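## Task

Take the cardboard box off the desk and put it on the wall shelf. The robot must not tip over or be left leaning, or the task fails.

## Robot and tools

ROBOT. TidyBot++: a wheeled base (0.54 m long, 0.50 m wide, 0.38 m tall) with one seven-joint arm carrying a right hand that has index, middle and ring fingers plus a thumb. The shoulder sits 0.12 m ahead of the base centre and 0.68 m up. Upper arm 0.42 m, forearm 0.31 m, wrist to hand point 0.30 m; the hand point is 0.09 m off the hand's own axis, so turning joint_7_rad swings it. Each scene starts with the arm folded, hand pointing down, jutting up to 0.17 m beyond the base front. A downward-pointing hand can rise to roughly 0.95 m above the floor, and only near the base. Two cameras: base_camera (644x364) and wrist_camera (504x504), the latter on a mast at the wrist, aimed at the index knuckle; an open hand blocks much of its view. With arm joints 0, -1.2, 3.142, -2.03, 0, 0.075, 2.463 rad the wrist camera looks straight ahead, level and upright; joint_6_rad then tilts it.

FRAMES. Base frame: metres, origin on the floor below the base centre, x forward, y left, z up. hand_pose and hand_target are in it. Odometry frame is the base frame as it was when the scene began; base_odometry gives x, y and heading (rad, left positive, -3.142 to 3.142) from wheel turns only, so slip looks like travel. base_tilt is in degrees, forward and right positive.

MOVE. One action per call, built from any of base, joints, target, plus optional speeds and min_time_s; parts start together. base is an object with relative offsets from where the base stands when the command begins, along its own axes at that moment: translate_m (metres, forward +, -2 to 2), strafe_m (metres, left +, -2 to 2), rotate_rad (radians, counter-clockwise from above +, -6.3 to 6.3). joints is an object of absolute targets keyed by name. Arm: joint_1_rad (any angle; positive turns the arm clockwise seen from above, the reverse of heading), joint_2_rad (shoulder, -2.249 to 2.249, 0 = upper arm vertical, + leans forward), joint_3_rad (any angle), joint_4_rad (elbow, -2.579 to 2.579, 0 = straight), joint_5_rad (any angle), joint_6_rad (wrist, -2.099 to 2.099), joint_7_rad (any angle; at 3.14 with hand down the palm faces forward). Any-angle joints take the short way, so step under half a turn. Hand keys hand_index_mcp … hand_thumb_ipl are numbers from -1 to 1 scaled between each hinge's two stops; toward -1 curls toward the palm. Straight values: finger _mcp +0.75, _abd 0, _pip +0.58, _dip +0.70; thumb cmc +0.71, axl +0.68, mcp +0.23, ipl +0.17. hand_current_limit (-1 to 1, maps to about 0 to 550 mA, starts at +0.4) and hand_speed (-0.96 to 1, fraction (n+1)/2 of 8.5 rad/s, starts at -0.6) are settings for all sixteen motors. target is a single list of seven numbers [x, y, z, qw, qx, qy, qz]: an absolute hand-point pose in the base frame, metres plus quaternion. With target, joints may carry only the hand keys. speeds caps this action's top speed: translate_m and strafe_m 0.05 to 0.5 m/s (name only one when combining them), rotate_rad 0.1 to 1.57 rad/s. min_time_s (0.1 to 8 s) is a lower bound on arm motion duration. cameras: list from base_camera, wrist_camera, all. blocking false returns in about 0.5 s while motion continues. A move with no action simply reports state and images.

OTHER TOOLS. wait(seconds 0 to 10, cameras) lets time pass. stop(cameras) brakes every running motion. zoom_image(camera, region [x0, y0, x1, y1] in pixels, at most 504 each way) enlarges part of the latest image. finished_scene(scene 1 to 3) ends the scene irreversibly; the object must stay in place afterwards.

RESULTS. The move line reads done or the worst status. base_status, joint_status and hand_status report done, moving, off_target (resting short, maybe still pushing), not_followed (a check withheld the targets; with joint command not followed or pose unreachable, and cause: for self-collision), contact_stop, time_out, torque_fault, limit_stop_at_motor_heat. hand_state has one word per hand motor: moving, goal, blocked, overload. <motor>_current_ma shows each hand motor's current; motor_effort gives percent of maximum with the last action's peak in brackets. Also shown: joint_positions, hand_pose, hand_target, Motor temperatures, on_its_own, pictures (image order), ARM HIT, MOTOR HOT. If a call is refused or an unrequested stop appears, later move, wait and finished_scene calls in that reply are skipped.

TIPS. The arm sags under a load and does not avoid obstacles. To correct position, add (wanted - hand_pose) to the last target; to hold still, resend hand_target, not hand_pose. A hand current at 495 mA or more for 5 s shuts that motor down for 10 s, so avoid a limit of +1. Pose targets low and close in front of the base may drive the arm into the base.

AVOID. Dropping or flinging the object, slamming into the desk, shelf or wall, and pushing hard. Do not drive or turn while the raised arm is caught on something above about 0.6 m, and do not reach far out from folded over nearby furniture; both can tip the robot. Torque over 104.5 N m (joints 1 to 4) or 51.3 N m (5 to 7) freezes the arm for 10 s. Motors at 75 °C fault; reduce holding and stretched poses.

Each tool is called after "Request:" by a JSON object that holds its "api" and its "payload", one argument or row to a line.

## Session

Request:
{"api": "move", "payload": {
  "joints": {"joint_1_rad":0,"joint_2_rad":-1.2,"joint_3_rad":3.142,"joint_4_rad":-2.03,"joint_5_rad":0,"joint_6_rad":-0.25,"joint_7_rad":2.463},
  "cameras": ["all"]
}}

Request:
{"api": "move", "payload": {
  "base": {"rotate_rad":1.2},
  "cameras": ["all"]
}}

Request:
{"api": "move", "payload": {
  "base": {"rotate_rad":1.2},
  "cameras": ["all"]
}}

Request:
{"api": "move", "payload": {
  "base": {"rotate_rad":1.2},
  "cameras": ["all"]
}}

Request:
{"api": "move", "payload": {
  "base": {"rotate_rad":1.2},
  "cameras": ["all"]
}}

Scene clock: 2.50 s.
Motor temperatures (°C): [32 32 28 31 39 39 38]
move: done
base_odometry: x=+0.000 y=+0.000 heading=+0.000
base_tilt: forward=-0.3 right=+0.3
base_status: not commanded
joint_positions: joint_1_rad=-0.022 joint_2_rad=-1.182 joint_3_rad=+3.162 joint_4_rad=-2.044 joint_5_rad=-0.039 joint_6_rad=-0.334 joint_7_rad=+2.533 hand_index_mcp=+0.759 hand_index_abd=+0.000 hand_index_pip=+0.577 hand_index_dip=+0.696 hand_middle_mcp=+0.759 hand_middle_abd=+0.000 hand_middle_pip=+0.577 hand_middle_dip=+0.696 hand_ring_mcp=+0.760 hand_ring_abd=+0.000 hand_ring_pip=+0.577 hand_ring_dip=+0.696 hand_thumb_cmc=+0.719 hand_thumb_axl=+0.677 hand_thumb_mcp=+0.225 hand_thumb_ipl=+0.168 hand_current_limit=+0.400 hand_speed=-0.600
joint_status: all done
hand_state: goal,goal,goal,goal,goal,goal,goal,goal,goal,goal,goal,goal,goal,goal,goal,goal
index_mcp_current_ma: 1
index_abd_current_ma: 0
index_pip_current_ma: 0
index_dip_current_ma: 0
middle_mcp_current_ma: 1
middle_abd_current_ma: 0
middle_pip_current_ma: 0
middle_dip_current_ma: 0
ring_mcp_current_ma: 1
ring_abd_current_ma: 0
ring_pip_current_ma: 0
ring_dip_current_ma: 0
thumb_cmc_current_ma: 1
thumb_axl_current_ma: 0
thumb_mcp_current_ma: 0
thumb_ipl_current_ma: 0
hand_goal_index_mcp: 0.754
hand_goal_index_abd: 0.000
hand_goal_index_pip: 0.576
hand_goal_index_dip: 0.696
hand_goal_middle_mcp: 0.754
hand_goal_middle_abd: 0.000
hand_goal_middle_pip: 0.576
hand_goal_middle_dip: 0.696
hand_goal_ring_mcp: 0.754
hand_goal_ring_abd: 0.000
hand_goal_ring_pip: 0.576
hand_goal_ring_dip: 0.696
hand_goal_thumb_cmc: 0.714
hand_goal_thumb_axl: 0.678
hand_goal_thumb_mcp: 0.226
hand_goal_thumb_ipl: 0.168
motor_effort: joint_1_rad=+0(1) joint_2_rad=+14(16) joint_3_rad=+0(2) joint_4_rad=+16(19) joint_5_rad=-1(3) joint_6_rad=+8(8) joint_7_rad=+1(2)
hand_pose: x=+0.2310 y=-0.0724 z=+1.2058 quat_wxyz=(-0.356, -0.503, -0.253, -0.746) (m; base frame)
hand_target: x=+0.2002 y=-0.0699 z=+1.2343 quat_wxyz=(-0.370, -0.464, -0.222, -0.774) (m; base frame)
hand_status: not commanded
pictures: base_camera, wrist_camera

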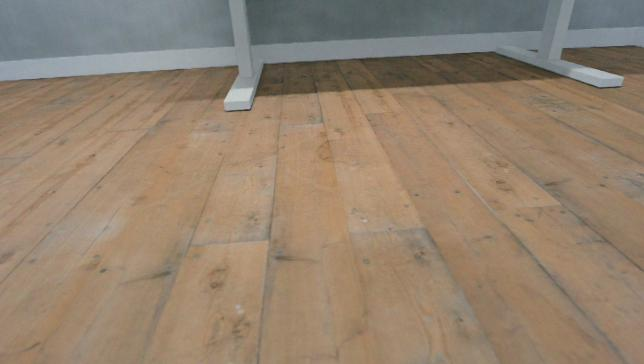

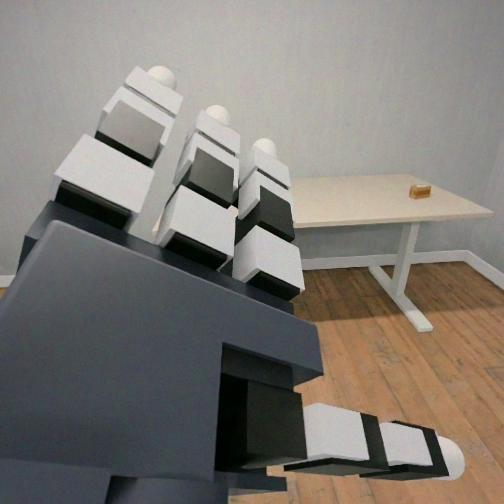

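Scene clock: 4.53 s.
move: done
base_odometry: x=+0.000 y=+0.000 heading=+1.199
base_tilt: forward=-0.3 right=+0.3
base_status: done
joint_positions: joint_1_rad=-0.018 joint_2_rad=-1.182 joint_3_rad=+3.160 joint_4_rad=-2.044 joint_5_rad=-0.039 joint_6_rad=-0.334 joint_7_rad=+2.532 hand_index_mcp=+0.760 hand_index_abd=+0.000 hand_index_pip=+0.577 hand_index_dip=+0.696 hand_middle_mcp=+0.759 hand_middle_abd=+0.000 hand_middle_pip=+0.577 hand_middle_dip=+0.696 hand_ring_mcp=+0.760 hand_ring_abd=+0.000 hand_ring_pip=+0.577 hand_ring_dip=+0.696 hand_thumb_cmc=+0.719 hand_thumb_axl=+0.677 hand_thumb_mcp=+0.226 hand_thumb_ipl=+0.168 hand_current_limit=+0.400 hand_speed=-0.600
joint_status: not commanded
hand_state: goal,goal,goal,goal,goal,goal,goal,goal,goal,goal,goal,goal,goal,goal,goal,goal
index_mcp_current_ma: 1
index_abd_current_ma: 0
index_pip_current_ma: 0
index_dip_current_ma: 0
middle_mcp_current_ma: 1
middle_abd_current_ma: 0
middle_pip_current_ma: 0
middle_dip_current_ma: 0
ring_mcp_current_ma: 1
ring_abd_current_ma: 0
ring_pip_current_ma: 0
ring_dip_current_ma: 0
thumb_cmc_current_ma: 1
thumb_axl_current_ma: 0
thumb_mcp_current_ma: 0
thumb_ipl_current_ma: 0
hand_goal_index_mcp: 0.754
hand_goal_index_abd: 0.000
hand_goal_index_pip: 0.576
hand_goal_index_dip: 0.696
hand_goal_middle_mcp: 0.754
hand_goal_middle_abd: 0.000
hand_goal_middle_pip: 0.576
hand_goal_middle_dip: 0.696
hand_goal_ring_mcp: 0.754
hand_goal_ring_abd: 0.000
hand_goal_ring_pip: 0.576
hand_goal_ring_dip: 0.696
hand_goal_thumb_cmc: 0.714
hand_goal_thumb_axl: 0.678
hand_goal_thumb_mcp: 0.226
hand_goal_thumb_ipl: 0.168
motor_effort: joint_1_rad=+0(2) joint_2_rad=+15(15) joint_3_rad=+1(2) joint_4_rad=+16(16) joint_5_rad=-1(1) joint_6_rad=+8(8) joint_7_rad=+1(1)
hand_pose: x=+0.2307 y=-0.0721 z=+1.2061 quat_wxyz=(-0.357, -0.503, -0.252, -0.745) (m; base frame)
hand_target: x=+0.2002 y=-0.0699 z=+1.2343 quat_wxyz=(-0.370, -0.464, -0.222, -0.774) (m; base frame)
hand_status: not commanded
pictures: base_camera, wrist_camera

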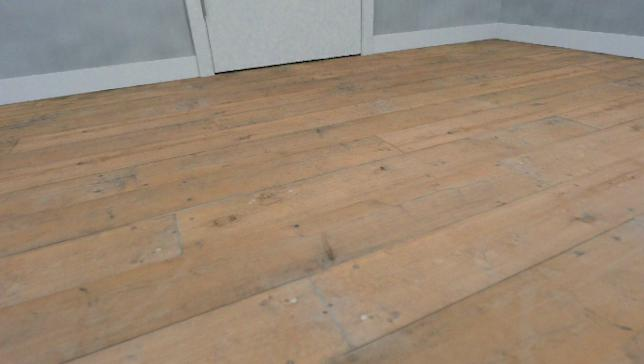

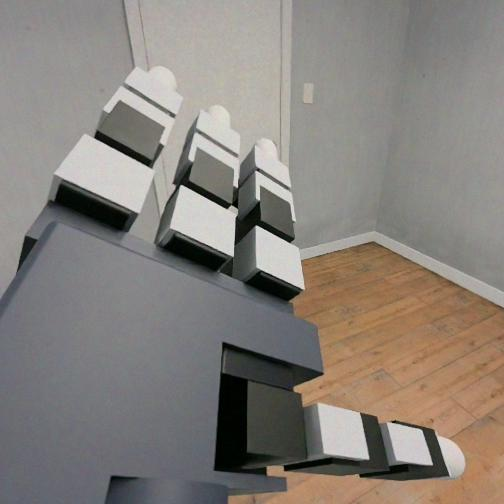

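Scene clock: 6.57 s.
move: done
base_odometry: x=+0.000 y=+0.000 heading=+2.398
base_tilt: forward=-0.3 right=+0.3
base_status: done
joint_positions: joint_1_rad=-0.016 joint_2_rad=-1.182 joint_3_rad=+3.160 joint_4_rad=-2.044 joint_5_rad=-0.039 joint_6_rad=-0.334 joint_7_rad=+2.532 hand_index_mcp=+0.760 hand_index_abd=+0.000 hand_index_pip=+0.577 hand_index_dip=+0.696 hand_middle_mcp=+0.759 hand_middle_abd=+0.000 hand_middle_pip=+0.577 hand_middle_dip=+0.696 hand_ring_mcp=+0.760 hand_ring_abd=+0.000 hand_ring_pip=+0.577 hand_ring_dip=+0.696 hand_thumb_cmc=+0.719 hand_thumb_axl=+0.677 hand_thumb_mcp=+0.226 hand_thumb_ipl=+0.168 hand_current_limit=+0.400 hand_speed=-0.600
joint_status: not commanded
hand_state: goal,goal,goal,goal,goal,goal,goal,goal,goal,goal,goal,goal,goal,goal,goal,goal
index_mcp_current_ma: 1
index_abd_current_ma: 0
index_pip_current_ma: 0
index_dip_current_ma: 0
middle_mcp_current_ma: 1
middle_abd_current_ma: 0
middle_pip_current_ma: 0
middle_dip_current_ma: 0
ring_mcp_current_ma: 1
ring_abd_current_ma: 0
ring_pip_current_ma: 0
ring_dip_current_ma: 0
thumb_cmc_current_ma: 1
thumb_axl_current_ma: 0
thumb_mcp_current_ma: 0
thumb_ipl_current_ma: 0
hand_goal_index_mcp: 0.754
hand_goal_index_abd: 0.000
hand_goal_index_pip: 0.576
hand_goal_index_dip: 0.696
hand_goal_middle_mcp: 0.754
hand_goal_middle_abd: 0.000
hand_goal_middle_pip: 0.576
hand_goal_middle_dip: 0.696
hand_goal_ring_mcp: 0.754
hand_goal_ring_abd: 0.000
hand_goal_ring_pip: 0.576
hand_goal_ring_dip: 0.696
hand_goal_thumb_cmc: 0.714
hand_goal_thumb_axl: 0.678
hand_goal_thumb_mcp: 0.226
hand_goal_thumb_ipl: 0.168
motor_effort: joint_1_rad=+1(1) joint_2_rad=+14(15) joint_3_rad=+1(2) joint_4_rad=+16(16) joint_5_rad=-1(1) joint_6_rad=+8(8) joint_7_rad=+1(2)
hand_pose: x=+0.2305 y=-0.0719 z=+1.2061 quat_wxyz=(-0.358, -0.503, -0.252, -0.745) (m; base frame)
hand_target: x=+0.2002 y=-0.0699 z=+1.2343 quat_wxyz=(-0.370, -0.464, -0.222, -0.774) (m; base frame)
hand_status: not commanded
pictures: base_camera, wrist_camera

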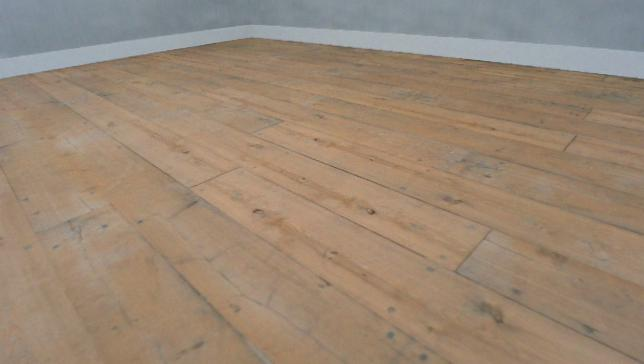

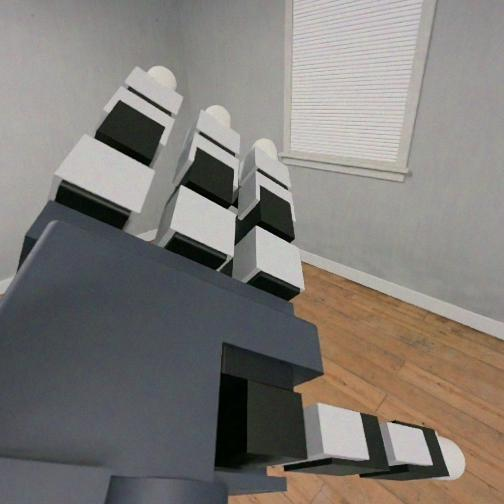

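Scene clock: 8.60 s.
move: done
base_odometry: x=+0.000 y=+0.000 heading=-2.686
base_tilt: forward=-0.2 right=+0.3
base_status: done
joint_positions: joint_1_rad=-0.015 joint_2_rad=-1.182 joint_3_rad=+3.159 joint_4_rad=-2.044 joint_5_rad=-0.039 joint_6_rad=-0.333 joint_7_rad=+2.532 hand_index_mcp=+0.760 hand_index_abd=+0.000 hand_index_pip=+0.577 hand_index_dip=+0.696 hand_middle_mcp=+0.760 hand_middle_abd=+0.000 hand_middle_pip=+0.577 hand_middle_dip=+0.696 hand_ring_mcp=+0.760 hand_ring_abd=+0.000 hand_ring_pip=+0.577 hand_ring_dip=+0.696 hand_thumb_cmc=+0.719 hand_thumb_axl=+0.677 hand_thumb_mcp=+0.226 hand_thumb_ipl=+0.168 hand_current_limit=+0.400 hand_speed=-0.600
joint_status: not commanded
hand_state: goal,goal,goal,goal,goal,goal,goal,goal,goal,goal,goal,goal,goal,goal,goal,goal
index_mcp_current_ma: 1
index_abd_current_ma: 0
index_pip_current_ma: 0
index_dip_current_ma: 0
middle_mcp_current_ma: 1
middle_abd_current_ma: 0
middle_pip_current_ma: 0
middle_dip_current_ma: 0
ring_mcp_current_ma: 1
ring_abd_current_ma: 0
ring_pip_current_ma: 0
ring_dip_current_ma: 0
thumb_cmc_current_ma: 1
thumb_axl_current_ma: 0
thumb_mcp_current_ma: 0
thumb_ipl_current_ma: 0
hand_goal_index_mcp: 0.754
hand_goal_index_abd: 0.000
hand_goal_index_pip: 0.576
hand_goal_index_dip: 0.696
hand_goal_middle_mcp: 0.754
hand_goal_middle_abd: 0.000
hand_goal_middle_pip: 0.576
hand_goal_middle_dip: 0.696
hand_goal_ring_mcp: 0.754
hand_goal_ring_abd: 0.000
hand_goal_ring_pip: 0.576
hand_goal_ring_dip: 0.696
hand_goal_thumb_cmc: 0.714
hand_goal_thumb_axl: 0.678
hand_goal_thumb_mcp: 0.226
hand_goal_thumb_ipl: 0.168
motor_effort: joint_1_rad=+0(1) joint_2_rad=+15(15) joint_3_rad=+1(2) joint_4_rad=+16(16) joint_5_rad=-1(1) joint_6_rad=+8(8) joint_7_rad=+1(2)
hand_pose: x=+0.2305 y=-0.0718 z=+1.2061 quat_wxyz=(-0.358, -0.503, -0.252, -0.745) (m; base frame)
hand_target: x=+0.2002 y=-0.0699 z=+1.2343 quat_wxyz=(-0.370, -0.464, -0.222, -0.774) (m; base frame)
hand_status: not commanded
pictures: base_camera, wrist_camera

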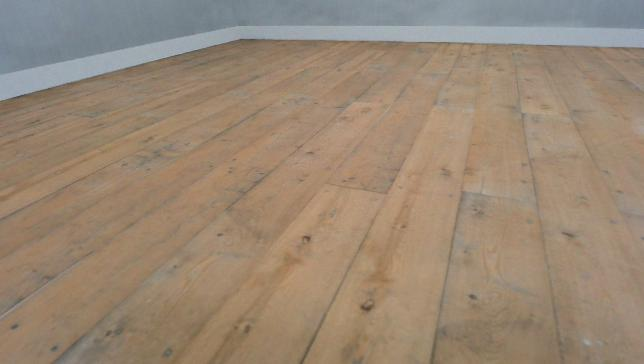

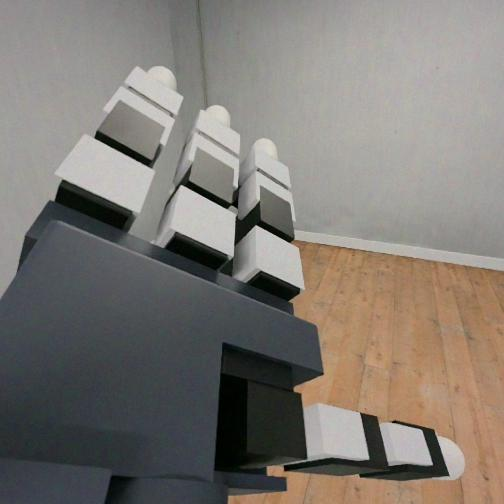

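Scene clock: 10.63 s.
move: done
base_odometry: x=+0.000 y=+0.000 heading=-1.486
base_tilt: forward=-0.3 right=+0.3
base_status: done
joint_positions: joint_1_rad=-0.015 joint_2_rad=-1.182 joint_3_rad=+3.159 joint_4_rad=-2.044 joint_5_rad=-0.039 joint_6_rad=-0.333 joint_7_rad=+2.532 hand_index_mcp=+0.760 hand_index_abd=+0.000 hand_index_pip=+0.577 hand_index_dip=+0.696 hand_middle_mcp=+0.760 hand_middle_abd=+0.000 hand_middle_pip=+0.577 hand_middle_dip=+0.696 hand_ring_mcp=+0.760 hand_ring_abd=+0.000 hand_ring_pip=+0.577 hand_ring_dip=+0.696 hand_thumb_cmc=+0.719 hand_thumb_axl=+0.677 hand_thumb_mcp=+0.226 hand_thumb_ipl=+0.168 hand_current_limit=+0.400 hand_speed=-0.600
joint_status: not commanded
hand_state: goal,goal,goal,goal,goal,goal,goal,goal,goal,goal,goal,goal,goal,goal,goal,goal
index_mcp_current_ma: 1
index_abd_current_ma: 0
index_pip_current_ma: 0
index_dip_current_ma: 0
middle_mcp_current_ma: 1
middle_abd_current_ma: 0
middle_pip_current_ma: 0
middle_dip_current_ma: 0
ring_mcp_current_ma: 1
ring_abd_current_ma: 0
ring_pip_current_ma: 0
ring_dip_current_ma: 0
thumb_cmc_current_ma: 1
thumb_axl_current_ma: 0
thumb_mcp_current_ma: 0
thumb_ipl_current_ma: 0
hand_goal_index_mcp: 0.754
hand_goal_index_abd: 0.000
hand_goal_index_pip: 0.576
hand_goal_index_dip: 0.696
hand_goal_middle_mcp: 0.754
hand_goal_middle_abd: 0.000
hand_goal_middle_pip: 0.576
hand_goal_middle_dip: 0.696
hand_goal_ring_mcp: 0.754
hand_goal_ring_abd: 0.000
hand_goal_ring_pip: 0.576
hand_goal_ring_dip: 0.696
hand_goal_thumb_cmc: 0.714
hand_goal_thumb_axl: 0.678
hand_goal_thumb_mcp: 0.226
hand_goal_thumb_ipl: 0.168
motor_effort: joint_1_rad=+0(2) joint_2_rad=+15(15) joint_3_rad=+1(2) joint_4_rad=+15(16) joint_5_rad=-1(1) joint_6_rad=+7(8) joint_7_rad=+2(2)
hand_pose: x=+0.2304 y=-0.0718 z=+1.2062 quat_wxyz=(-0.358, -0.503, -0.252, -0.745) (m; base frame)
hand_target: x=+0.2002 y=-0.0699 z=+1.2343 quat_wxyz=(-0.370, -0.464, -0.222, -0.774) (m; base frame)
hand_status: not commanded
pictures: base_camera, wrist_camera

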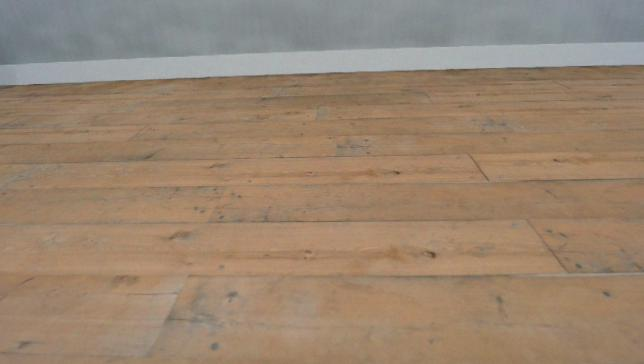

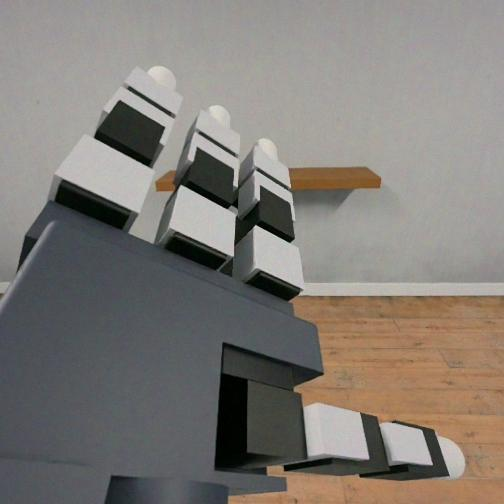

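Request:
{"api": "zoom_image", "payload": {
  "camera": "wrist_camera",
  "region": [140, 130, 400, 320]
}}

Request:
{"api": "move", "payload": {
  "base": {"rotate_rad":1.6},
  "cameras": ["all"]
}}

Request:
{"api": "zoom_image", "payload": {
  "camera": "wrist_camera",
  "region": [290, 120, 490, 270]
}}

Scaled by 1.938.

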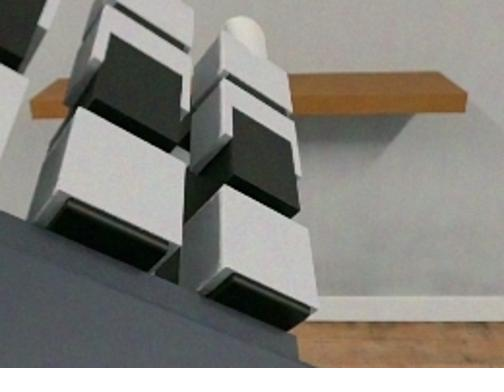

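Scene clock: 26.83 s.
move: done
base_odometry: x=+0.000 y=+0.000 heading=+0.113
base_tilt: forward=-0.2 right=+0.3
base_status: done
joint_positions: joint_1_rad=-0.014 joint_2_rad=-1.182 joint_3_rad=+3.159 joint_4_rad=-2.044 joint_5_rad=-0.039 joint_6_rad=-0.333 joint_7_rad=+2.532 hand_index_mcp=+0.760 hand_index_abd=+0.000 hand_index_pip=+0.577 hand_index_dip=+0.696 hand_middle_mcp=+0.760 hand_middle_abd=+0.000 hand_middle_pip=+0.577 hand_middle_dip=+0.696 hand_ring_mcp=+0.760 hand_ring_abd=+0.000 hand_ring_pip=+0.577 hand_ring_dip=+0.696 hand_thumb_cmc=+0.719 hand_thumb_axl=+0.677 hand_thumb_mcp=+0.226 hand_thumb_ipl=+0.168 hand_current_limit=+0.400 hand_speed=-0.600
joint_status: not commanded
hand_state: goal,goal,goal,goal,goal,goal,goal,goal,goal,goal,goal,goal,goal,goal,goal,goal
index_mcp_current_ma: 1
index_abd_current_ma: 0
index_pip_current_ma: 0
index_dip_current_ma: 0
middle_mcp_current_ma: 1
middle_abd_current_ma: 0
middle_pip_current_ma: 0
middle_dip_current_ma: 0
ring_mcp_current_ma: 1
ring_abd_current_ma: 0
ring_pip_current_ma: 0
ring_dip_current_ma: 0
thumb_cmc_current_ma: 1
thumb_axl_current_ma: 0
thumb_mcp_current_ma: 0
thumb_ipl_current_ma: 0
hand_goal_index_mcp: 0.754
hand_goal_index_abd: 0.000
hand_goal_index_pip: 0.576
hand_goal_index_dip: 0.696
hand_goal_middle_mcp: 0.754
hand_goal_middle_abd: 0.000
hand_goal_middle_pip: 0.576
hand_goal_middle_dip: 0.696
hand_goal_ring_mcp: 0.754
hand_goal_ring_abd: 0.000
hand_goal_ring_pip: 0.576
hand_goal_ring_dip: 0.696
hand_goal_thumb_cmc: 0.714
hand_goal_thumb_axl: 0.678
hand_goal_thumb_mcp: 0.226
hand_goal_thumb_ipl: 0.168
motor_effort: joint_1_rad=+0(1) joint_2_rad=+15(15) joint_3_rad=+1(2) joint_4_rad=+16(16) joint_5_rad=-1(1) joint_6_rad=+8(8) joint_7_rad=+0(1)
hand_pose: x=+0.2304 y=-0.0717 z=+1.2062 quat_wxyz=(-0.358, -0.503, -0.252, -0.745) (m; base frame)
hand_target: x=+0.2002 y=-0.0699 z=+1.2343 quat_wxyz=(-0.370, -0.464, -0.222, -0.774) (m; base frame)
hand_status: not commanded
pictures: base_camera, wrist_camera

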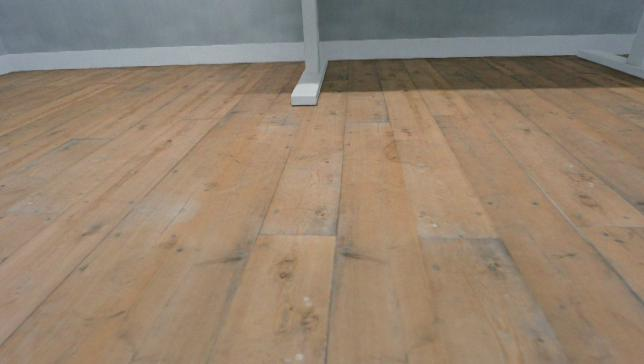

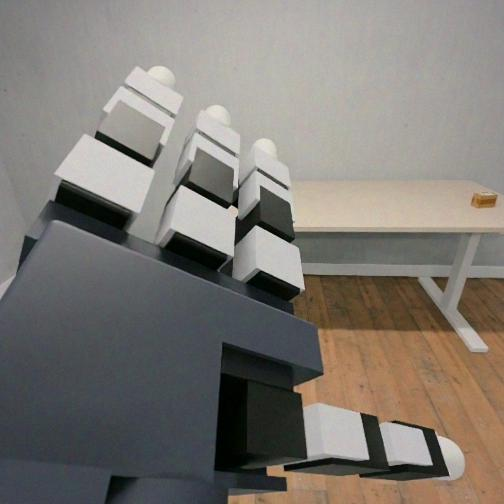

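Scaled by 2.520.

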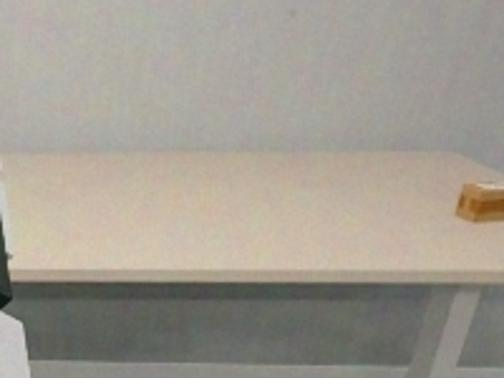

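Request:
{"api": "move", "payload": {
  "base": {"translate_m":0.54,"strafe_m":-1.162,"rotate_rad":0.034},
  "joints": {"joint_1_rad":0.0,"joint_2_rad":0.14,"joint_3_rad":3.138,"joint_4_rad":-1.50,"joint_5_rad":0.03,"joint_6_rad":-0.205,"joint_7_rad":-0.07,"hand_thumb_cmc":-0.571,"hand_thumb_mcp":-0.169,"hand_index_dip":0.478,"hand_middle_dip":0.478,"hand_ring_dip":0.478},
  "min_time_s": 3,
  "cameras": ["all"]
}}

Scene clock: 57.37 s.
move: done
base_odometry: x=+0.667 y=-1.094 heading=+0.147
base_tilt: forward=-0.2 right=+0.3
base_status: done
joint_positions: joint_1_rad=-0.009 joint_2_rad=+0.128 joint_3_rad=+3.151 joint_4_rad=-1.520 joint_5_rad=-0.039 joint_6_rad=-0.288 joint_7_rad=+0.001 hand_index_mcp=+0.747 hand_index_abd=+0.001 hand_index_pip=+0.576 hand_index_dip=+0.480 hand_middle_mcp=+0.747 hand_middle_abd=+0.001 hand_middle_pip=+0.576 hand_middle_dip=+0.480 hand_ring_mcp=+0.746 hand_ring_abd=+0.001 hand_ring_pip=+0.576 hand_ring_dip=+0.480 hand_thumb_cmc=-0.569 hand_thumb_axl=+0.678 hand_thumb_mcp=-0.165 hand_thumb_ipl=+0.168 hand_current_limit=+0.400 hand_speed=-0.600
joint_status: all done
hand_state: goal,goal,goal,goal,goal,goal,goal,goal,goal,goal,goal,goal,goal,goal,goal,goal
index_mcp_current_ma: -1
index_abd_current_ma: 0
index_pip_current_ma: 0
index_dip_current_ma: 0
middle_mcp_current_ma: -1
middle_abd_current_ma: 0
middle_pip_current_ma: 0
middle_dip_current_ma: 0
ring_mcp_current_ma: -2
ring_abd_current_ma: 0
ring_pip_current_ma: 0
ring_dip_current_ma: 0
thumb_cmc_current_ma: 0
thumb_axl_current_ma: 0
thumb_mcp_current_ma: 0
thumb_ipl_current_ma: 0
hand_goal_index_mcp: 0.754
hand_goal_index_abd: 0.000
hand_goal_index_pip: 0.576
hand_goal_index_dip: 0.478
hand_goal_middle_mcp: 0.754
hand_goal_middle_abd: 0.000
hand_goal_middle_pip: 0.576
hand_goal_middle_dip: 0.478
hand_goal_ring_mcp: 0.754
hand_goal_ring_abd: 0.000
hand_goal_ring_pip: 0.576
hand_goal_ring_dip: 0.478
hand_goal_thumb_cmc: -0.570
hand_goal_thumb_axl: 0.678
hand_goal_thumb_mcp: -0.168
hand_goal_thumb_ipl: 0.168
motor_effort: joint_1_rad=+0(2) joint_2_rad=-23(25) joint_3_rad=+0(4) joint_4_rad=+19(20) joint_5_rad=-1(2) joint_6_rad=+8(9) joint_7_rad=+1(3)
hand_pose: x=+0.7375 y=+0.0302 z=+0.8886 quat_wxyz=(+0.411, -0.574, +0.591, -0.391) (m; base frame)
hand_target: x=+0.7588 y=+0.0278 z=+0.9142 quat_wxyz=(+0.435, -0.552, +0.575, -0.419) (m; base frame)
hand_status: not commanded
pictures: base_camera, wrist_camera

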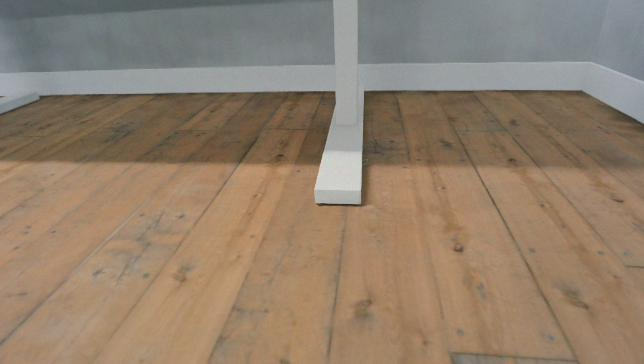

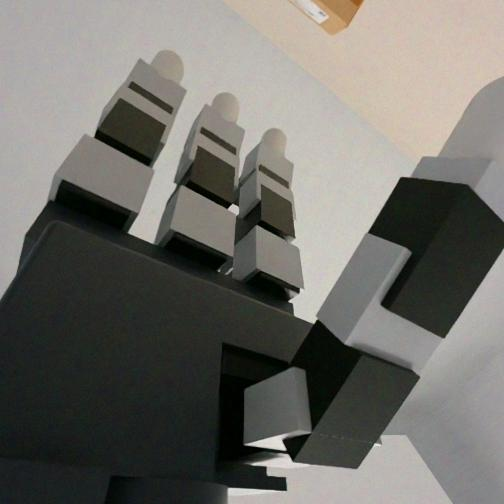

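Request:
{"api": "zoom_image", "payload": {
  "camera": "wrist_camera",
  "region": [270, 0, 400, 90]
}}

Scaled by 3.877.

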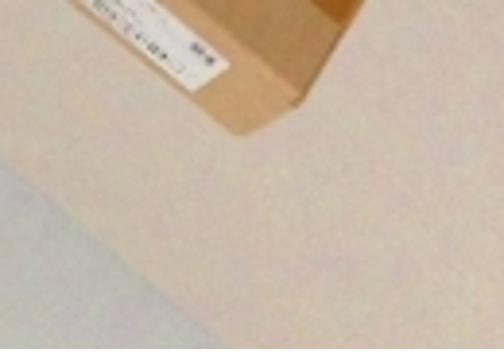

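Request:
{"api": "move", "payload": {
  "joints": {"joint_2_rad":0.285,"joint_4_rad":-1.70,"joint_6_rad":0.112,"joint_7_rad":-0.07},
  "min_time_s": 2,
  "cameras": ["all"]
}}

Request:
{"api": "zoom_image", "payload": {
  "camera": "wrist_camera",
  "region": [200, 0, 380, 110]
}}

Scene clock: 73.77 s.
move: done
base_odometry: x=+0.667 y=-1.094 heading=+0.147
base_tilt: forward=-0.2 right=+0.3
base_status: not commanded
joint_positions: joint_1_rad=-0.009 joint_2_rad=+0.258 joint_3_rad=+3.151 joint_4_rad=-1.675 joint_5_rad=-0.039 joint_6_rad=+0.028 joint_7_rad=-0.001 hand_index_mcp=+0.747 hand_index_abd=+0.001 hand_index_pip=+0.576 hand_index_dip=+0.480 hand_middle_mcp=+0.747 hand_middle_abd=+0.001 hand_middle_pip=+0.576 hand_middle_dip=+0.480 hand_ring_mcp=+0.746 hand_ring_abd=+0.001 hand_ring_pip=+0.576 hand_ring_dip=+0.480 hand_thumb_cmc=-0.569 hand_thumb_axl=+0.678 hand_thumb_mcp=-0.165 hand_thumb_ipl=+0.168 hand_current_limit=+0.400 hand_speed=-0.600
joint_status: all done
hand_state: goal,goal,goal,goal,goal,goal,goal,goal,goal,goal,goal,goal,goal,goal,goal,goal
index_mcp_current_ma: -1
index_abd_current_ma: 0
index_pip_current_ma: 0
index_dip_current_ma: 0
middle_mcp_current_ma: -1
middle_abd_current_ma: 0
middle_pip_current_ma: 0
middle_dip_current_ma: 0
ring_mcp_current_ma: -2
ring_abd_current_ma: 0
ring_pip_current_ma: 0
ring_dip_current_ma: 0
thumb_cmc_current_ma: 0
thumb_axl_current_ma: 0
thumb_mcp_current_ma: 0
thumb_ipl_current_ma: 0
hand_goal_index_mcp: 0.754
hand_goal_index_abd: 0.000
hand_goal_index_pip: 0.576
hand_goal_index_dip: 0.478
hand_goal_middle_mcp: 0.754
hand_goal_middle_abd: 0.000
hand_goal_middle_pip: 0.576
hand_goal_middle_dip: 0.478
hand_goal_ring_mcp: 0.754
hand_goal_ring_abd: 0.000
hand_goal_ring_pip: 0.576
hand_goal_ring_dip: 0.478
hand_goal_thumb_cmc: -0.570
hand_goal_thumb_axl: 0.678
hand_goal_thumb_mcp: -0.168
hand_goal_thumb_ipl: 0.168
motor_effort: joint_1_rad=+0(1) joint_2_rad=-26(27) joint_3_rad=+0(1) joint_4_rad=+18(20) joint_5_rad=-1(1) joint_6_rad=+8(9) joint_7_rad=+1(2)
hand_pose: x=+0.7777 y=+0.0270 z=+0.7986 quat_wxyz=(+0.417, -0.565, +0.588, -0.403) (m; base frame)
hand_target: x=+0.7876 y=+0.0307 z=+0.7892 quat_wxyz=(+0.429, -0.560, +0.579, -0.409) (m; base frame)
hand_status: not commanded
pictures: base_camera, wrist_camera

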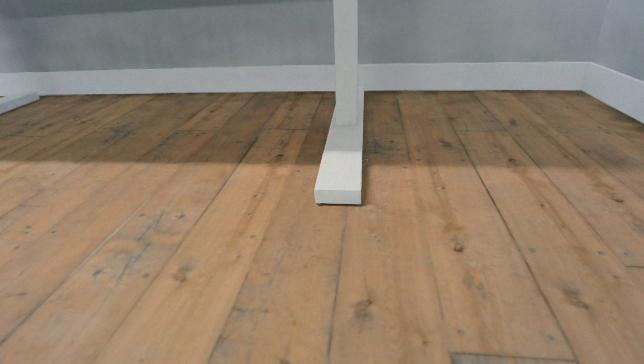

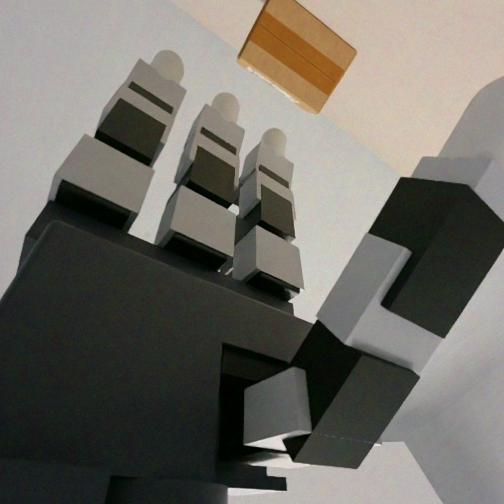

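Scaled by 2.800.

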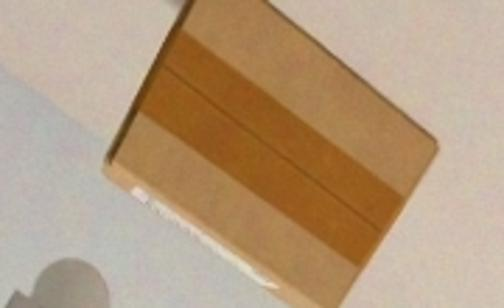

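Request:
{"api": "move", "payload": {
  "base": {"translate_m":0.15,"strafe_m":-0.102},
  "joints": {"joint_1_rad":-0.21},
  "speeds": {"translate_m":0.15},
  "cameras": ["wrist_camera"]
}}

Request:
{"api": "zoom_image", "payload": {
  "camera": "wrist_camera",
  "region": [220, 0, 504, 160]
}}

Scene clock: 96.17 s.
move: done
base_odometry: x=+0.831 y=-1.173 heading=+0.147
base_tilt: forward=-0.2 right=+0.3
base_status: done
joint_positions: joint_1_rad=-0.202 joint_2_rad=+0.262 joint_3_rad=+3.143 joint_4_rad=-1.676 joint_5_rad=-0.039 joint_6_rad=+0.031 joint_7_rad=-0.002 hand_index_mcp=+0.747 hand_index_abd=+0.001 hand_index_pip=+0.576 hand_index_dip=+0.480 hand_middle_mcp=+0.747 hand_middle_abd=+0.001 hand_middle_pip=+0.576 hand_middle_dip=+0.480 hand_ring_mcp=+0.746 hand_ring_abd=+0.001 hand_ring_pip=+0.576 hand_ring_dip=+0.480 hand_thumb_cmc=-0.569 hand_thumb_axl=+0.678 hand_thumb_mcp=-0.165 hand_thumb_ipl=+0.168 hand_current_limit=+0.400 hand_speed=-0.600
joint_status: all done
hand_state: goal,goal,goal,goal,goal,goal,goal,goal,goal,goal,goal,goal,goal,goal,goal,goal
index_mcp_current_ma: -2
index_abd_current_ma: 0
index_pip_current_ma: 0
index_dip_current_ma: 0
middle_mcp_current_ma: -1
middle_abd_current_ma: 0
middle_pip_current_ma: 0
middle_dip_current_ma: 0
ring_mcp_current_ma: -2
ring_abd_current_ma: 0
ring_pip_current_ma: 0
ring_dip_current_ma: 0
thumb_cmc_current_ma: 0
thumb_axl_current_ma: 0
thumb_mcp_current_ma: 0
thumb_ipl_current_ma: 0
hand_goal_index_mcp: 0.754
hand_goal_index_abd: 0.000
hand_goal_index_pip: 0.576
hand_goal_index_dip: 0.478
hand_goal_middle_mcp: 0.754
hand_goal_middle_abd: 0.000
hand_goal_middle_pip: 0.576
hand_goal_middle_dip: 0.478
hand_goal_ring_mcp: 0.754
hand_goal_ring_abd: 0.000
hand_goal_ring_pip: 0.576
hand_goal_ring_dip: 0.478
hand_goal_thumb_cmc: -0.570
hand_goal_thumb_axl: 0.678
hand_goal_thumb_mcp: -0.168
hand_goal_thumb_ipl: 0.168
motor_effort: joint_1_rad=+0(3) joint_2_rad=-26(27) joint_3_rad=+0(2) joint_4_rad=+18(19) joint_5_rad=-1(1) joint_6_rad=+8(8) joint_7_rad=+0(2)
hand_pose: x=+0.7596 y=+0.1579 z=+0.7962 quat_wxyz=(+0.455, -0.621, +0.529, -0.358) (m; base frame)
hand_target: x=+0.7665 y=+0.1694 z=+0.7892 quat_wxyz=(+0.470, -0.617, +0.518, -0.361) (m; base frame)
hand_status: not commanded
pictures: wrist_camera

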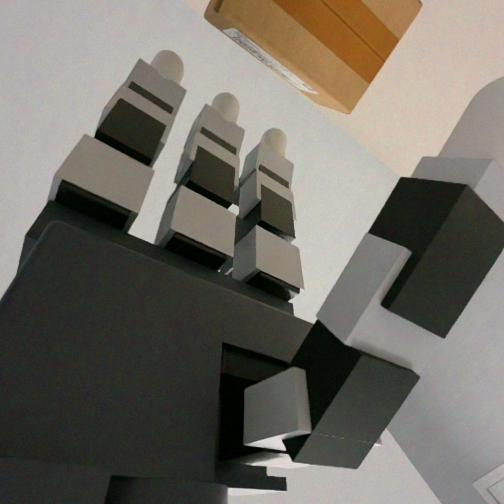

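Scaled by 1.775.

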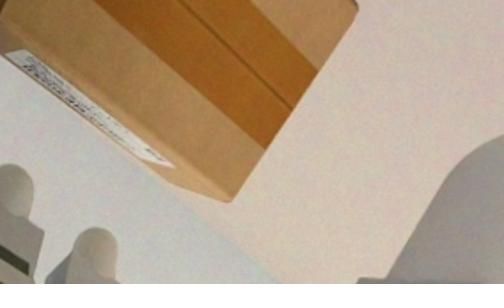

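Request:
{"api": "move", "payload": {
  "base": {"translate_m":0.059,"strafe_m":-0.010},
  "speeds": {"translate_m":0.08},
  "cameras": ["wrist_camera"]
}}

Scene clock: 120.63 s.
move: done
base_odometry: x=+0.891 y=-1.174 heading=+0.147
base_tilt: forward=-0.2 right=+0.3
base_status: done
joint_positions: joint_1_rad=-0.202 joint_2_rad=+0.265 joint_3_rad=+3.143 joint_4_rad=-1.677 joint_5_rad=-0.039 joint_6_rad=+0.032 joint_7_rad=-0.002 hand_index_mcp=+0.746 hand_index_abd=+0.001 hand_index_pip=+0.576 hand_index_dip=+0.480 hand_middle_mcp=+0.747 hand_middle_abd=+0.001 hand_middle_pip=+0.576 hand_middle_dip=+0.480 hand_ring_mcp=+0.746 hand_ring_abd=+0.001 hand_ring_pip=+0.576 hand_ring_dip=+0.480 hand_thumb_cmc=-0.569 hand_thumb_axl=+0.678 hand_thumb_mcp=-0.165 hand_thumb_ipl=+0.168 hand_current_limit=+0.400 hand_speed=-0.600
joint_status: not commanded
hand_state: goal,goal,goal,goal,goal,goal,goal,goal,goal,goal,goal,goal,goal,goal,goal,goal
index_mcp_current_ma: -2
index_abd_current_ma: 0
index_pip_current_ma: 0
index_dip_current_ma: 0
middle_mcp_current_ma: -2
middle_abd_current_ma: 0
middle_pip_current_ma: 0
middle_dip_current_ma: 0
ring_mcp_current_ma: -2
ring_abd_current_ma: 0
ring_pip_current_ma: 0
ring_dip_current_ma: 0
thumb_cmc_current_ma: 0
thumb_axl_current_ma: 0
thumb_mcp_current_ma: 0
thumb_ipl_current_ma: 0
hand_goal_index_mcp: 0.754
hand_goal_index_abd: 0.000
hand_goal_index_pip: 0.576
hand_goal_index_dip: 0.478
hand_goal_middle_mcp: 0.754
hand_goal_middle_abd: 0.000
hand_goal_middle_pip: 0.576
hand_goal_middle_dip: 0.478
hand_goal_ring_mcp: 0.754
hand_goal_ring_abd: 0.000
hand_goal_ring_pip: 0.576
hand_goal_ring_dip: 0.478
hand_goal_thumb_cmc: -0.570
hand_goal_thumb_axl: 0.678
hand_goal_thumb_mcp: -0.168
hand_goal_thumb_ipl: 0.168
motor_effort: joint_1_rad=+0(1) joint_2_rad=-25(27) joint_3_rad=+1(1) joint_4_rad=+18(19) joint_5_rad=+0(1) joint_6_rad=+7(8) joint_7_rad=+1(2)
hand_pose: x=+0.7599 y=+0.1579 z=+0.7945 quat_wxyz=(+0.454, -0.621, +0.529, -0.357) (m; base frame)
hand_target: x=+0.7665 y=+0.1694 z=+0.7892 quat_wxyz=(+0.470, -0.617, +0.518, -0.361) (m; base frame)
hand_status: not commanded
pictures: wrist_camera

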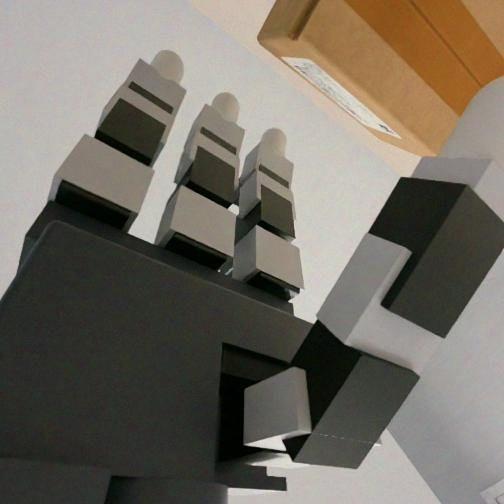

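Request:
{"api": "zoom_image", "payload": {
  "camera": "wrist_camera",
  "region": [220, 0, 504, 180]
}}

Scaled by 1.775.

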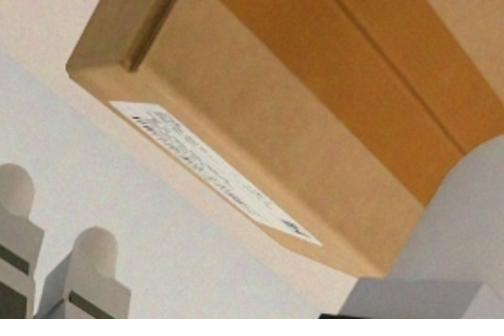

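Request:
{"api": "move", "payload": {
  "base": {"translate_m":-0.05,"strafe_m":0.065},
  "joints": {"joint_1_rad":-0.10},
  "cameras": ["wrist_camera"]
}}

Request:
{"api": "zoom_image", "payload": {
  "camera": "wrist_camera",
  "region": [200, 0, 504, 180]
}}

Scene clock: 144.17 s.
move: done
base_odometry: x=+0.832 y=-1.117 heading=+0.147
base_tilt: forward=-0.2 right=+0.3
base_status: done
joint_positions: joint_1_rad=-0.119 joint_2_rad=+0.266 joint_3_rad=+3.143 joint_4_rad=-1.677 joint_5_rad=-0.039 joint_6_rad=+0.033 joint_7_rad=-0.002 hand_index_mcp=+0.746 hand_index_abd=+0.001 hand_index_pip=+0.576 hand_index_dip=+0.480 hand_middle_mcp=+0.746 hand_middle_abd=+0.001 hand_middle_pip=+0.576 hand_middle_dip=+0.480 hand_ring_mcp=+0.745 hand_ring_abd=+0.001 hand_ring_pip=+0.576 hand_ring_dip=+0.480 hand_thumb_cmc=-0.569 hand_thumb_axl=+0.678 hand_thumb_mcp=-0.165 hand_thumb_ipl=+0.168 hand_current_limit=+0.400 hand_speed=-0.600
joint_status: all done
hand_state: goal,goal,goal,goal,goal,goal,goal,goal,goal,goal,goal,goal,goal,goal,goal,goal
index_mcp_current_ma: -2
index_abd_current_ma: 0
index_pip_current_ma: 0
index_dip_current_ma: 0
middle_mcp_current_ma: -2
middle_abd_current_ma: 0
middle_pip_current_ma: 0
middle_dip_current_ma: 0
ring_mcp_current_ma: -2
ring_abd_current_ma: 0
ring_pip_current_ma: 0
ring_dip_current_ma: 0
thumb_cmc_current_ma: 0
thumb_axl_current_ma: 0
thumb_mcp_current_ma: 0
thumb_ipl_current_ma: 0
hand_goal_index_mcp: 0.754
hand_goal_index_abd: 0.000
hand_goal_index_pip: 0.576
hand_goal_index_dip: 0.478
hand_goal_middle_mcp: 0.754
hand_goal_middle_abd: 0.000
hand_goal_middle_pip: 0.576
hand_goal_middle_dip: 0.478
hand_goal_ring_mcp: 0.754
hand_goal_ring_abd: 0.000
hand_goal_ring_pip: 0.576
hand_goal_ring_dip: 0.478
hand_goal_thumb_cmc: -0.570
hand_goal_thumb_axl: 0.678
hand_goal_thumb_mcp: -0.168
hand_goal_thumb_ipl: 0.168
motor_effort: joint_1_rad=+0(2) joint_2_rad=-26(28) joint_3_rad=+0(2) joint_4_rad=+18(19) joint_5_rad=-1(1) joint_6_rad=+8(8) joint_7_rad=+1(1)
hand_pose: x=+0.7709 y=+0.1042 z=+0.7939 quat_wxyz=(+0.439, -0.599, +0.555, -0.375) (m; base frame)
hand_target: x=+0.7812 y=+0.0973 z=+0.7892 quat_wxyz=(+0.449, -0.588, +0.551, -0.387) (m; base frame)
hand_status: not commanded
pictures: wrist_camera

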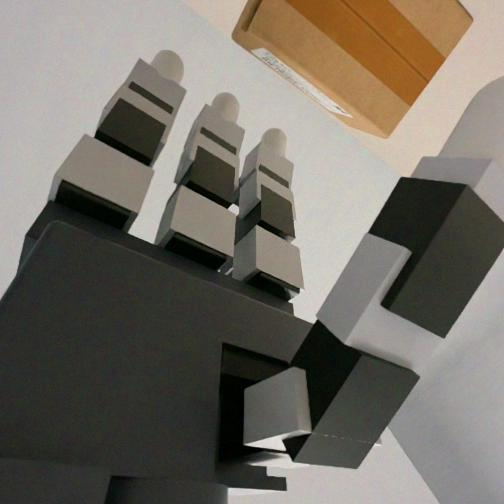

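Scaled by 1.658.

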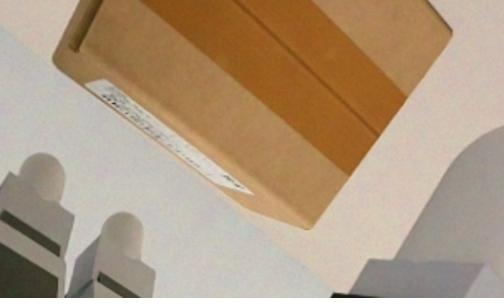

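Request:
{"api": "move", "payload": {
  "base": {"translate_m":0.038,"strafe_m":-0.002},
  "speeds": {"translate_m":0.08},
  "joints": {"hand_index_pip":-0.35,"hand_middle_pip":-0.35,"hand_index_dip":0.406,"hand_middle_dip":0.406},
  "cameras": ["wrist_camera"]
}}

Scene clock: 157.80 s.
move: done
base_odometry: x=+0.870 y=-1.113 heading=+0.147
base_tilt: forward=-0.2 right=+0.3
base_status: done
joint_positions: joint_1_rad=-0.118 joint_2_rad=+0.268 joint_3_rad=+3.143 joint_4_rad=-1.678 joint_5_rad=-0.039 joint_6_rad=+0.033 joint_7_rad=-0.002 hand_index_mcp=+0.746 hand_index_abd=+0.001 hand_index_pip=-0.348 hand_index_dip=+0.409 hand_middle_mcp=+0.746 hand_middle_abd=+0.001 hand_middle_pip=-0.347 hand_middle_dip=+0.408 hand_ring_mcp=+0.745 hand_ring_abd=+0.001 hand_ring_pip=+0.576 hand_ring_dip=+0.480 hand_thumb_cmc=-0.569 hand_thumb_axl=+0.678 hand_thumb_mcp=-0.165 hand_thumb_ipl=+0.168 hand_current_limit=+0.400 hand_speed=-0.600
joint_status: all done
hand_state: goal,goal,goal,goal,goal,goal,goal,goal,goal,goal,goal,goal,goal,goal,goal,goal
index_mcp_current_ma: -2
index_abd_current_ma: 0
index_pip_current_ma: 0
index_dip_current_ma: 0
middle_mcp_current_ma: -2
middle_abd_current_ma: 0
middle_pip_current_ma: 0
middle_dip_current_ma: 0
ring_mcp_current_ma: -2
ring_abd_current_ma: 0
ring_pip_current_ma: 0
ring_dip_current_ma: 0
thumb_cmc_current_ma: 0
thumb_axl_current_ma: 0
thumb_mcp_current_ma: 0
thumb_ipl_current_ma: 0
hand_goal_index_mcp: 0.754
hand_goal_index_abd: 0.000
hand_goal_index_pip: -0.350
hand_goal_index_dip: 0.406
hand_goal_middle_mcp: 0.754
hand_goal_middle_abd: 0.000
hand_goal_middle_pip: -0.350
hand_goal_middle_dip: 0.406
hand_goal_ring_mcp: 0.754
hand_goal_ring_abd: 0.000
hand_goal_ring_pip: 0.576
hand_goal_ring_dip: 0.478
hand_goal_thumb_cmc: -0.570
hand_goal_thumb_axl: 0.678
hand_goal_thumb_mcp: -0.168
hand_goal_thumb_ipl: 0.168
motor_effort: joint_1_rad=+1(1) joint_2_rad=-26(28) joint_3_rad=+0(2) joint_4_rad=+18(19) joint_5_rad=+0(1) joint_6_rad=+8(8) joint_7_rad=+1(1)
hand_pose: x=+0.7712 y=+0.1036 z=+0.7924 quat_wxyz=(+0.438, -0.599, +0.555, -0.375) (m; base frame)
hand_target: x=+0.7812 y=+0.0973 z=+0.7892 quat_wxyz=(+0.449, -0.588, +0.551, -0.387) (m; base frame)
hand_status: not commanded
pictures: wrist_camera

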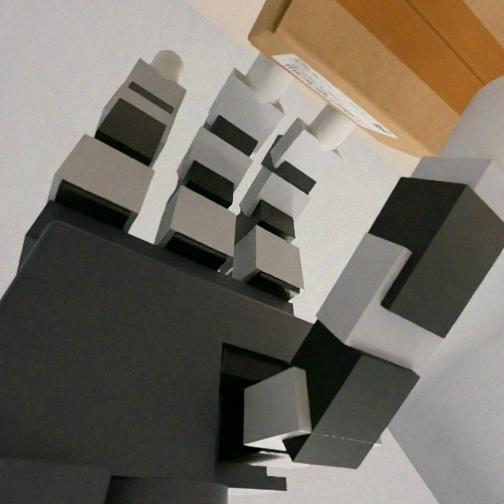

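Request:
{"api": "move", "payload": {
  "joints": {"joint_2_rad":0.30,"joint_4_rad":-1.735,"joint_6_rad":0.158},
  "min_time_s": 1
}}

Request:
{"api": "move", "payload": {
  "joints": {"hand_index_mcp":0.5,"hand_middle_mcp":0.5,"hand_index_pip":-0.40,"hand_middle_pip":-0.40},
  "cameras": ["wrist_camera"]
}}

Scene clock: 164.27 s.
move: done
base_odometry: x=+0.870 y=-1.113 heading=+0.147
base_tilt: forward=-0.2 right=+0.3
base_status: not commanded
joint_positions: joint_1_rad=-0.118 joint_2_rad=+0.268 joint_3_rad=+3.143 joint_4_rad=-1.706 joint_5_rad=-0.039 joint_6_rad=+0.077 joint_7_rad=-0.002 hand_index_mcp=+0.746 hand_index_abd=+0.001 hand_index_pip=-0.348 hand_index_dip=+0.409 hand_middle_mcp=+0.748 hand_middle_abd=+0.001 hand_middle_pip=-0.348 hand_middle_dip=+0.408 hand_ring_mcp=+0.745 hand_ring_abd=+0.001 hand_ring_pip=+0.576 hand_ring_dip=+0.480 hand_thumb_cmc=-0.569 hand_thumb_axl=+0.678 hand_thumb_mcp=-0.165 hand_thumb_ipl=+0.168 hand_current_limit=+0.400 hand_speed=-0.600
joint_status: all done
hand_state: goal,goal,goal,goal,goal,goal,goal,goal,goal,goal,goal,goal,goal,goal,goal,goal
index_mcp_current_ma: -2
index_abd_current_ma: 0
index_pip_current_ma: 0
index_dip_current_ma: 0
middle_mcp_current_ma: -1
middle_abd_current_ma: 0
middle_pip_current_ma: 0
middle_dip_current_ma: 0
ring_mcp_current_ma: -2
ring_abd_current_ma: 0
ring_pip_current_ma: 0
ring_dip_current_ma: 0
thumb_cmc_current_ma: 0
thumb_axl_current_ma: 0
thumb_mcp_current_ma: 0
thumb_ipl_current_ma: 0
hand_goal_index_mcp: 0.754
hand_goal_index_abd: 0.000
hand_goal_index_pip: -0.350
hand_goal_index_dip: 0.406
hand_goal_middle_mcp: 0.754
hand_goal_middle_abd: 0.000
hand_goal_middle_pip: -0.350
hand_goal_middle_dip: 0.406
hand_goal_ring_mcp: 0.754
hand_goal_ring_abd: 0.000
hand_goal_ring_pip: 0.576
hand_goal_ring_dip: 0.478
hand_goal_thumb_cmc: -0.570
hand_goal_thumb_axl: 0.678
hand_goal_thumb_mcp: -0.168
hand_goal_thumb_ipl: 0.168
motor_effort: joint_1_rad=+0(1) joint_2_rad=-26(27) joint_3_rad=+1(1) joint_4_rad=+17(19) joint_5_rad=-1(1) joint_6_rad=+7(8) joint_7_rad=+1(1)
hand_pose: x=+0.7707 y=+0.1031 z=+0.7881 quat_wxyz=(+0.442, -0.596, +0.553, -0.380) (m; base frame)
hand_target: x=+0.7798 y=+0.0975 z=+0.7721 quat_wxyz=(+0.448, -0.589, +0.551, -0.385) (m; base frame)
hand_status: not commanded
pictures: none

Scene clock: 164.93 s.
move: off_target
base_odometry: x=+0.870 y=-1.113 heading=+0.147
base_tilt: forward=-0.2 right=+0.3
base_status: not commanded
joint_positions: joint_1_rad=-0.118 joint_2_rad=+0.268 joint_3_rad=+3.143 joint_4_rad=-1.706 joint_5_rad=-0.039 joint_6_rad=+0.084 joint_7_rad=-0.002 hand_index_mcp=+0.523 hand_index_abd=+0.001 hand_index_pip=-0.390 hand_index_dip=+0.410 hand_middle_mcp=+0.521 hand_middle_abd=+0.001 hand_middle_pip=-0.390 hand_middle_dip=+0.409 hand_ring_mcp=+0.745 hand_ring_abd=+0.001 hand_ring_pip=+0.576 hand_ring_dip=+0.480 hand_thumb_cmc=-0.568 hand_thumb_axl=+0.679 hand_thumb_mcp=-0.153 hand_thumb_ipl=+0.172 hand_current_limit=+0.400 hand_speed=-0.600
joint_status: hand_index_mcp off_target (ended at +0.523, target +0.500); hand_middle_mcp off_target (ended at +0.521, target +0.500); the others done
hand_state: blocked,goal,goal,goal,blocked,goal,goal,goal,goal,goal,goal,goal,goal,goal,goal,goal
index_mcp_current_ma: 13
index_abd_current_ma: 0
index_pip_current_ma: 3
index_dip_current_ma: 0
middle_mcp_current_ma: 10
middle_abd_current_ma: 0
middle_pip_current_ma: 2
middle_dip_current_ma: 0
ring_mcp_current_ma: -2
ring_abd_current_ma: 0
ring_pip_current_ma: 0
ring_dip_current_ma: 0
thumb_cmc_current_ma: 0
thumb_axl_current_ma: 0
thumb_mcp_current_ma: 8
thumb_ipl_current_ma: 1
hand_goal_index_mcp: 0.500
hand_goal_index_abd: 0.000
hand_goal_index_pip: -0.400
hand_goal_index_dip: 0.406
hand_goal_middle_mcp: 0.500
hand_goal_middle_abd: 0.000
hand_goal_middle_pip: -0.400
hand_goal_middle_dip: 0.406
hand_goal_ring_mcp: 0.754
hand_goal_ring_abd: 0.000
hand_goal_ring_pip: 0.576
hand_goal_ring_dip: 0.478
hand_goal_thumb_cmc: -0.570
hand_goal_thumb_axl: 0.678
hand_goal_thumb_mcp: -0.168
hand_goal_thumb_ipl: 0.168
motor_effort: joint_1_rad=+0(1) joint_2_rad=-25(26) joint_3_rad=+0(1) joint_4_rad=+17(18) joint_5_rad=-1(1) joint_6_rad=+7(7) joint_7_rad=+1(1)
hand_pose: x=+0.7719 y=+0.1031 z=+0.7899 quat_wxyz=(+0.444, -0.594, +0.552, -0.382) (m; base frame)
hand_target: x=+0.7798 y=+0.0975 z=+0.7721 quat_wxyz=(+0.448, -0.589, +0.551, -0.385) (m; base frame)
hand_status: not commanded
pictures: wrist_camera

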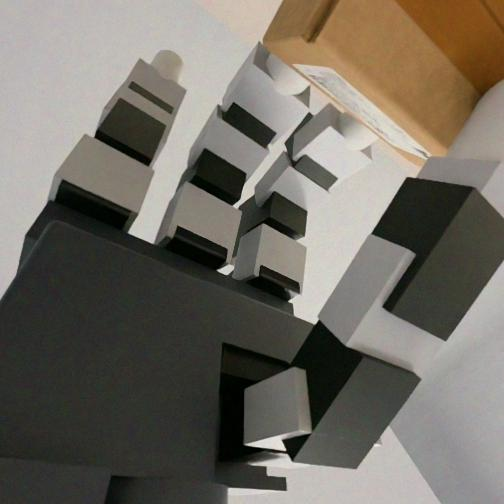

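Request:
{"api": "move", "payload": {
  "joints": {"hand_index_mcp":0.33,"hand_middle_mcp":0.33,"hand_index_pip":-0.45,"hand_middle_pip":-0.45,"hand_thumb_mcp":-0.45},
  "cameras": ["wrist_camera"]
}}

Scene clock: 171.40 s.
move: off_target
base_odometry: x=+0.870 y=-1.113 heading=+0.147
base_tilt: forward=-0.2 right=+0.3
base_status: not commanded
joint_positions: joint_1_rad=-0.116 joint_2_rad=+0.268 joint_3_rad=+3.143 joint_4_rad=-1.706 joint_5_rad=-0.039 joint_6_rad=+0.090 joint_7_rad=-0.002 hand_index_mcp=+0.480 hand_index_abd=-0.006 hand_index_pip=-0.396 hand_index_dip=+0.427 hand_middle_mcp=+0.443 hand_middle_abd=-0.001 hand_middle_pip=-0.397 hand_middle_dip=+0.428 hand_ring_mcp=+0.745 hand_ring_abd=+0.001 hand_ring_pip=+0.576 hand_ring_dip=+0.480 hand_thumb_cmc=-0.542 hand_thumb_axl=+0.689 hand_thumb_mcp=-0.154 hand_thumb_ipl=+0.209 hand_current_limit=+0.400 hand_speed=-0.600
joint_status: hand_index_mcp off_target (ended at +0.480, target +0.330); hand_index_pip off_target (ended at -0.396, target -0.450); hand_middle_mcp off_target (ended at +0.443, target +0.330); hand_middle_pip off_target (ended at -0.397, target -0.450); hand_thumb_mcp off_target (ended at -0.154, target -0.450)
hand_state: blocked,goal,blocked,blocked,blocked,goal,blocked,blocked,goal,goal,goal,goal,blocked,goal,blocked,blocked
index_mcp_current_ma: 385
index_abd_current_ma: -1
index_pip_current_ma: 53
index_dip_current_ma: 9
middle_mcp_current_ma: 236
middle_abd_current_ma: 0
middle_pip_current_ma: 51
middle_dip_current_ma: 10
ring_mcp_current_ma: -2
ring_abd_current_ma: 0
ring_pip_current_ma: 0
ring_dip_current_ma: 0
thumb_cmc_current_ma: 17
thumb_axl_current_ma: 4
thumb_mcp_current_ma: 385
thumb_ipl_current_ma: 55
hand_goal_index_mcp: 0.330
hand_goal_index_abd: 0.000
hand_goal_index_pip: -0.450
hand_goal_index_dip: 0.406
hand_goal_middle_mcp: 0.330
hand_goal_middle_abd: 0.000
hand_goal_middle_pip: -0.450
hand_goal_middle_dip: 0.406
hand_goal_ring_mcp: 0.754
hand_goal_ring_abd: 0.000
hand_goal_ring_pip: 0.576
hand_goal_ring_dip: 0.478
hand_goal_thumb_cmc: -0.570
hand_goal_thumb_axl: 0.678
hand_goal_thumb_mcp: -0.450
hand_goal_thumb_ipl: 0.168
motor_effort: joint_1_rad=-1(1) joint_2_rad=-23(24) joint_3_rad=+0(1) joint_4_rad=+16(17) joint_5_rad=-1(1) joint_6_rad=+6(7) joint_7_rad=+1(1)
hand_pose: x=+0.7731 y=+0.1020 z=+0.7914 quat_wxyz=(+0.446, -0.592, +0.551, -0.383) (m; base frame)
hand_target: x=+0.7798 y=+0.0975 z=+0.7721 quat_wxyz=(+0.448, -0.589, +0.551, -0.385) (m; base frame)
hand_status: not commanded
pictures: wrist_camera

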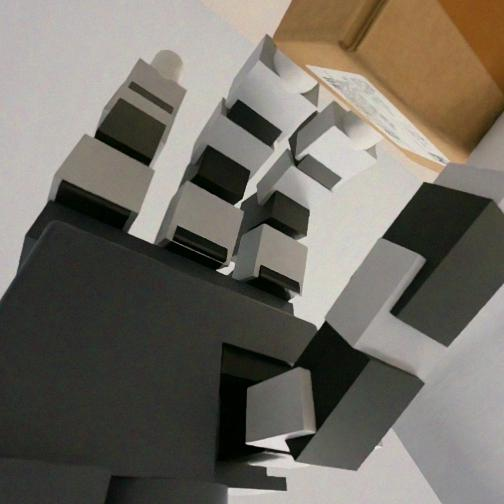

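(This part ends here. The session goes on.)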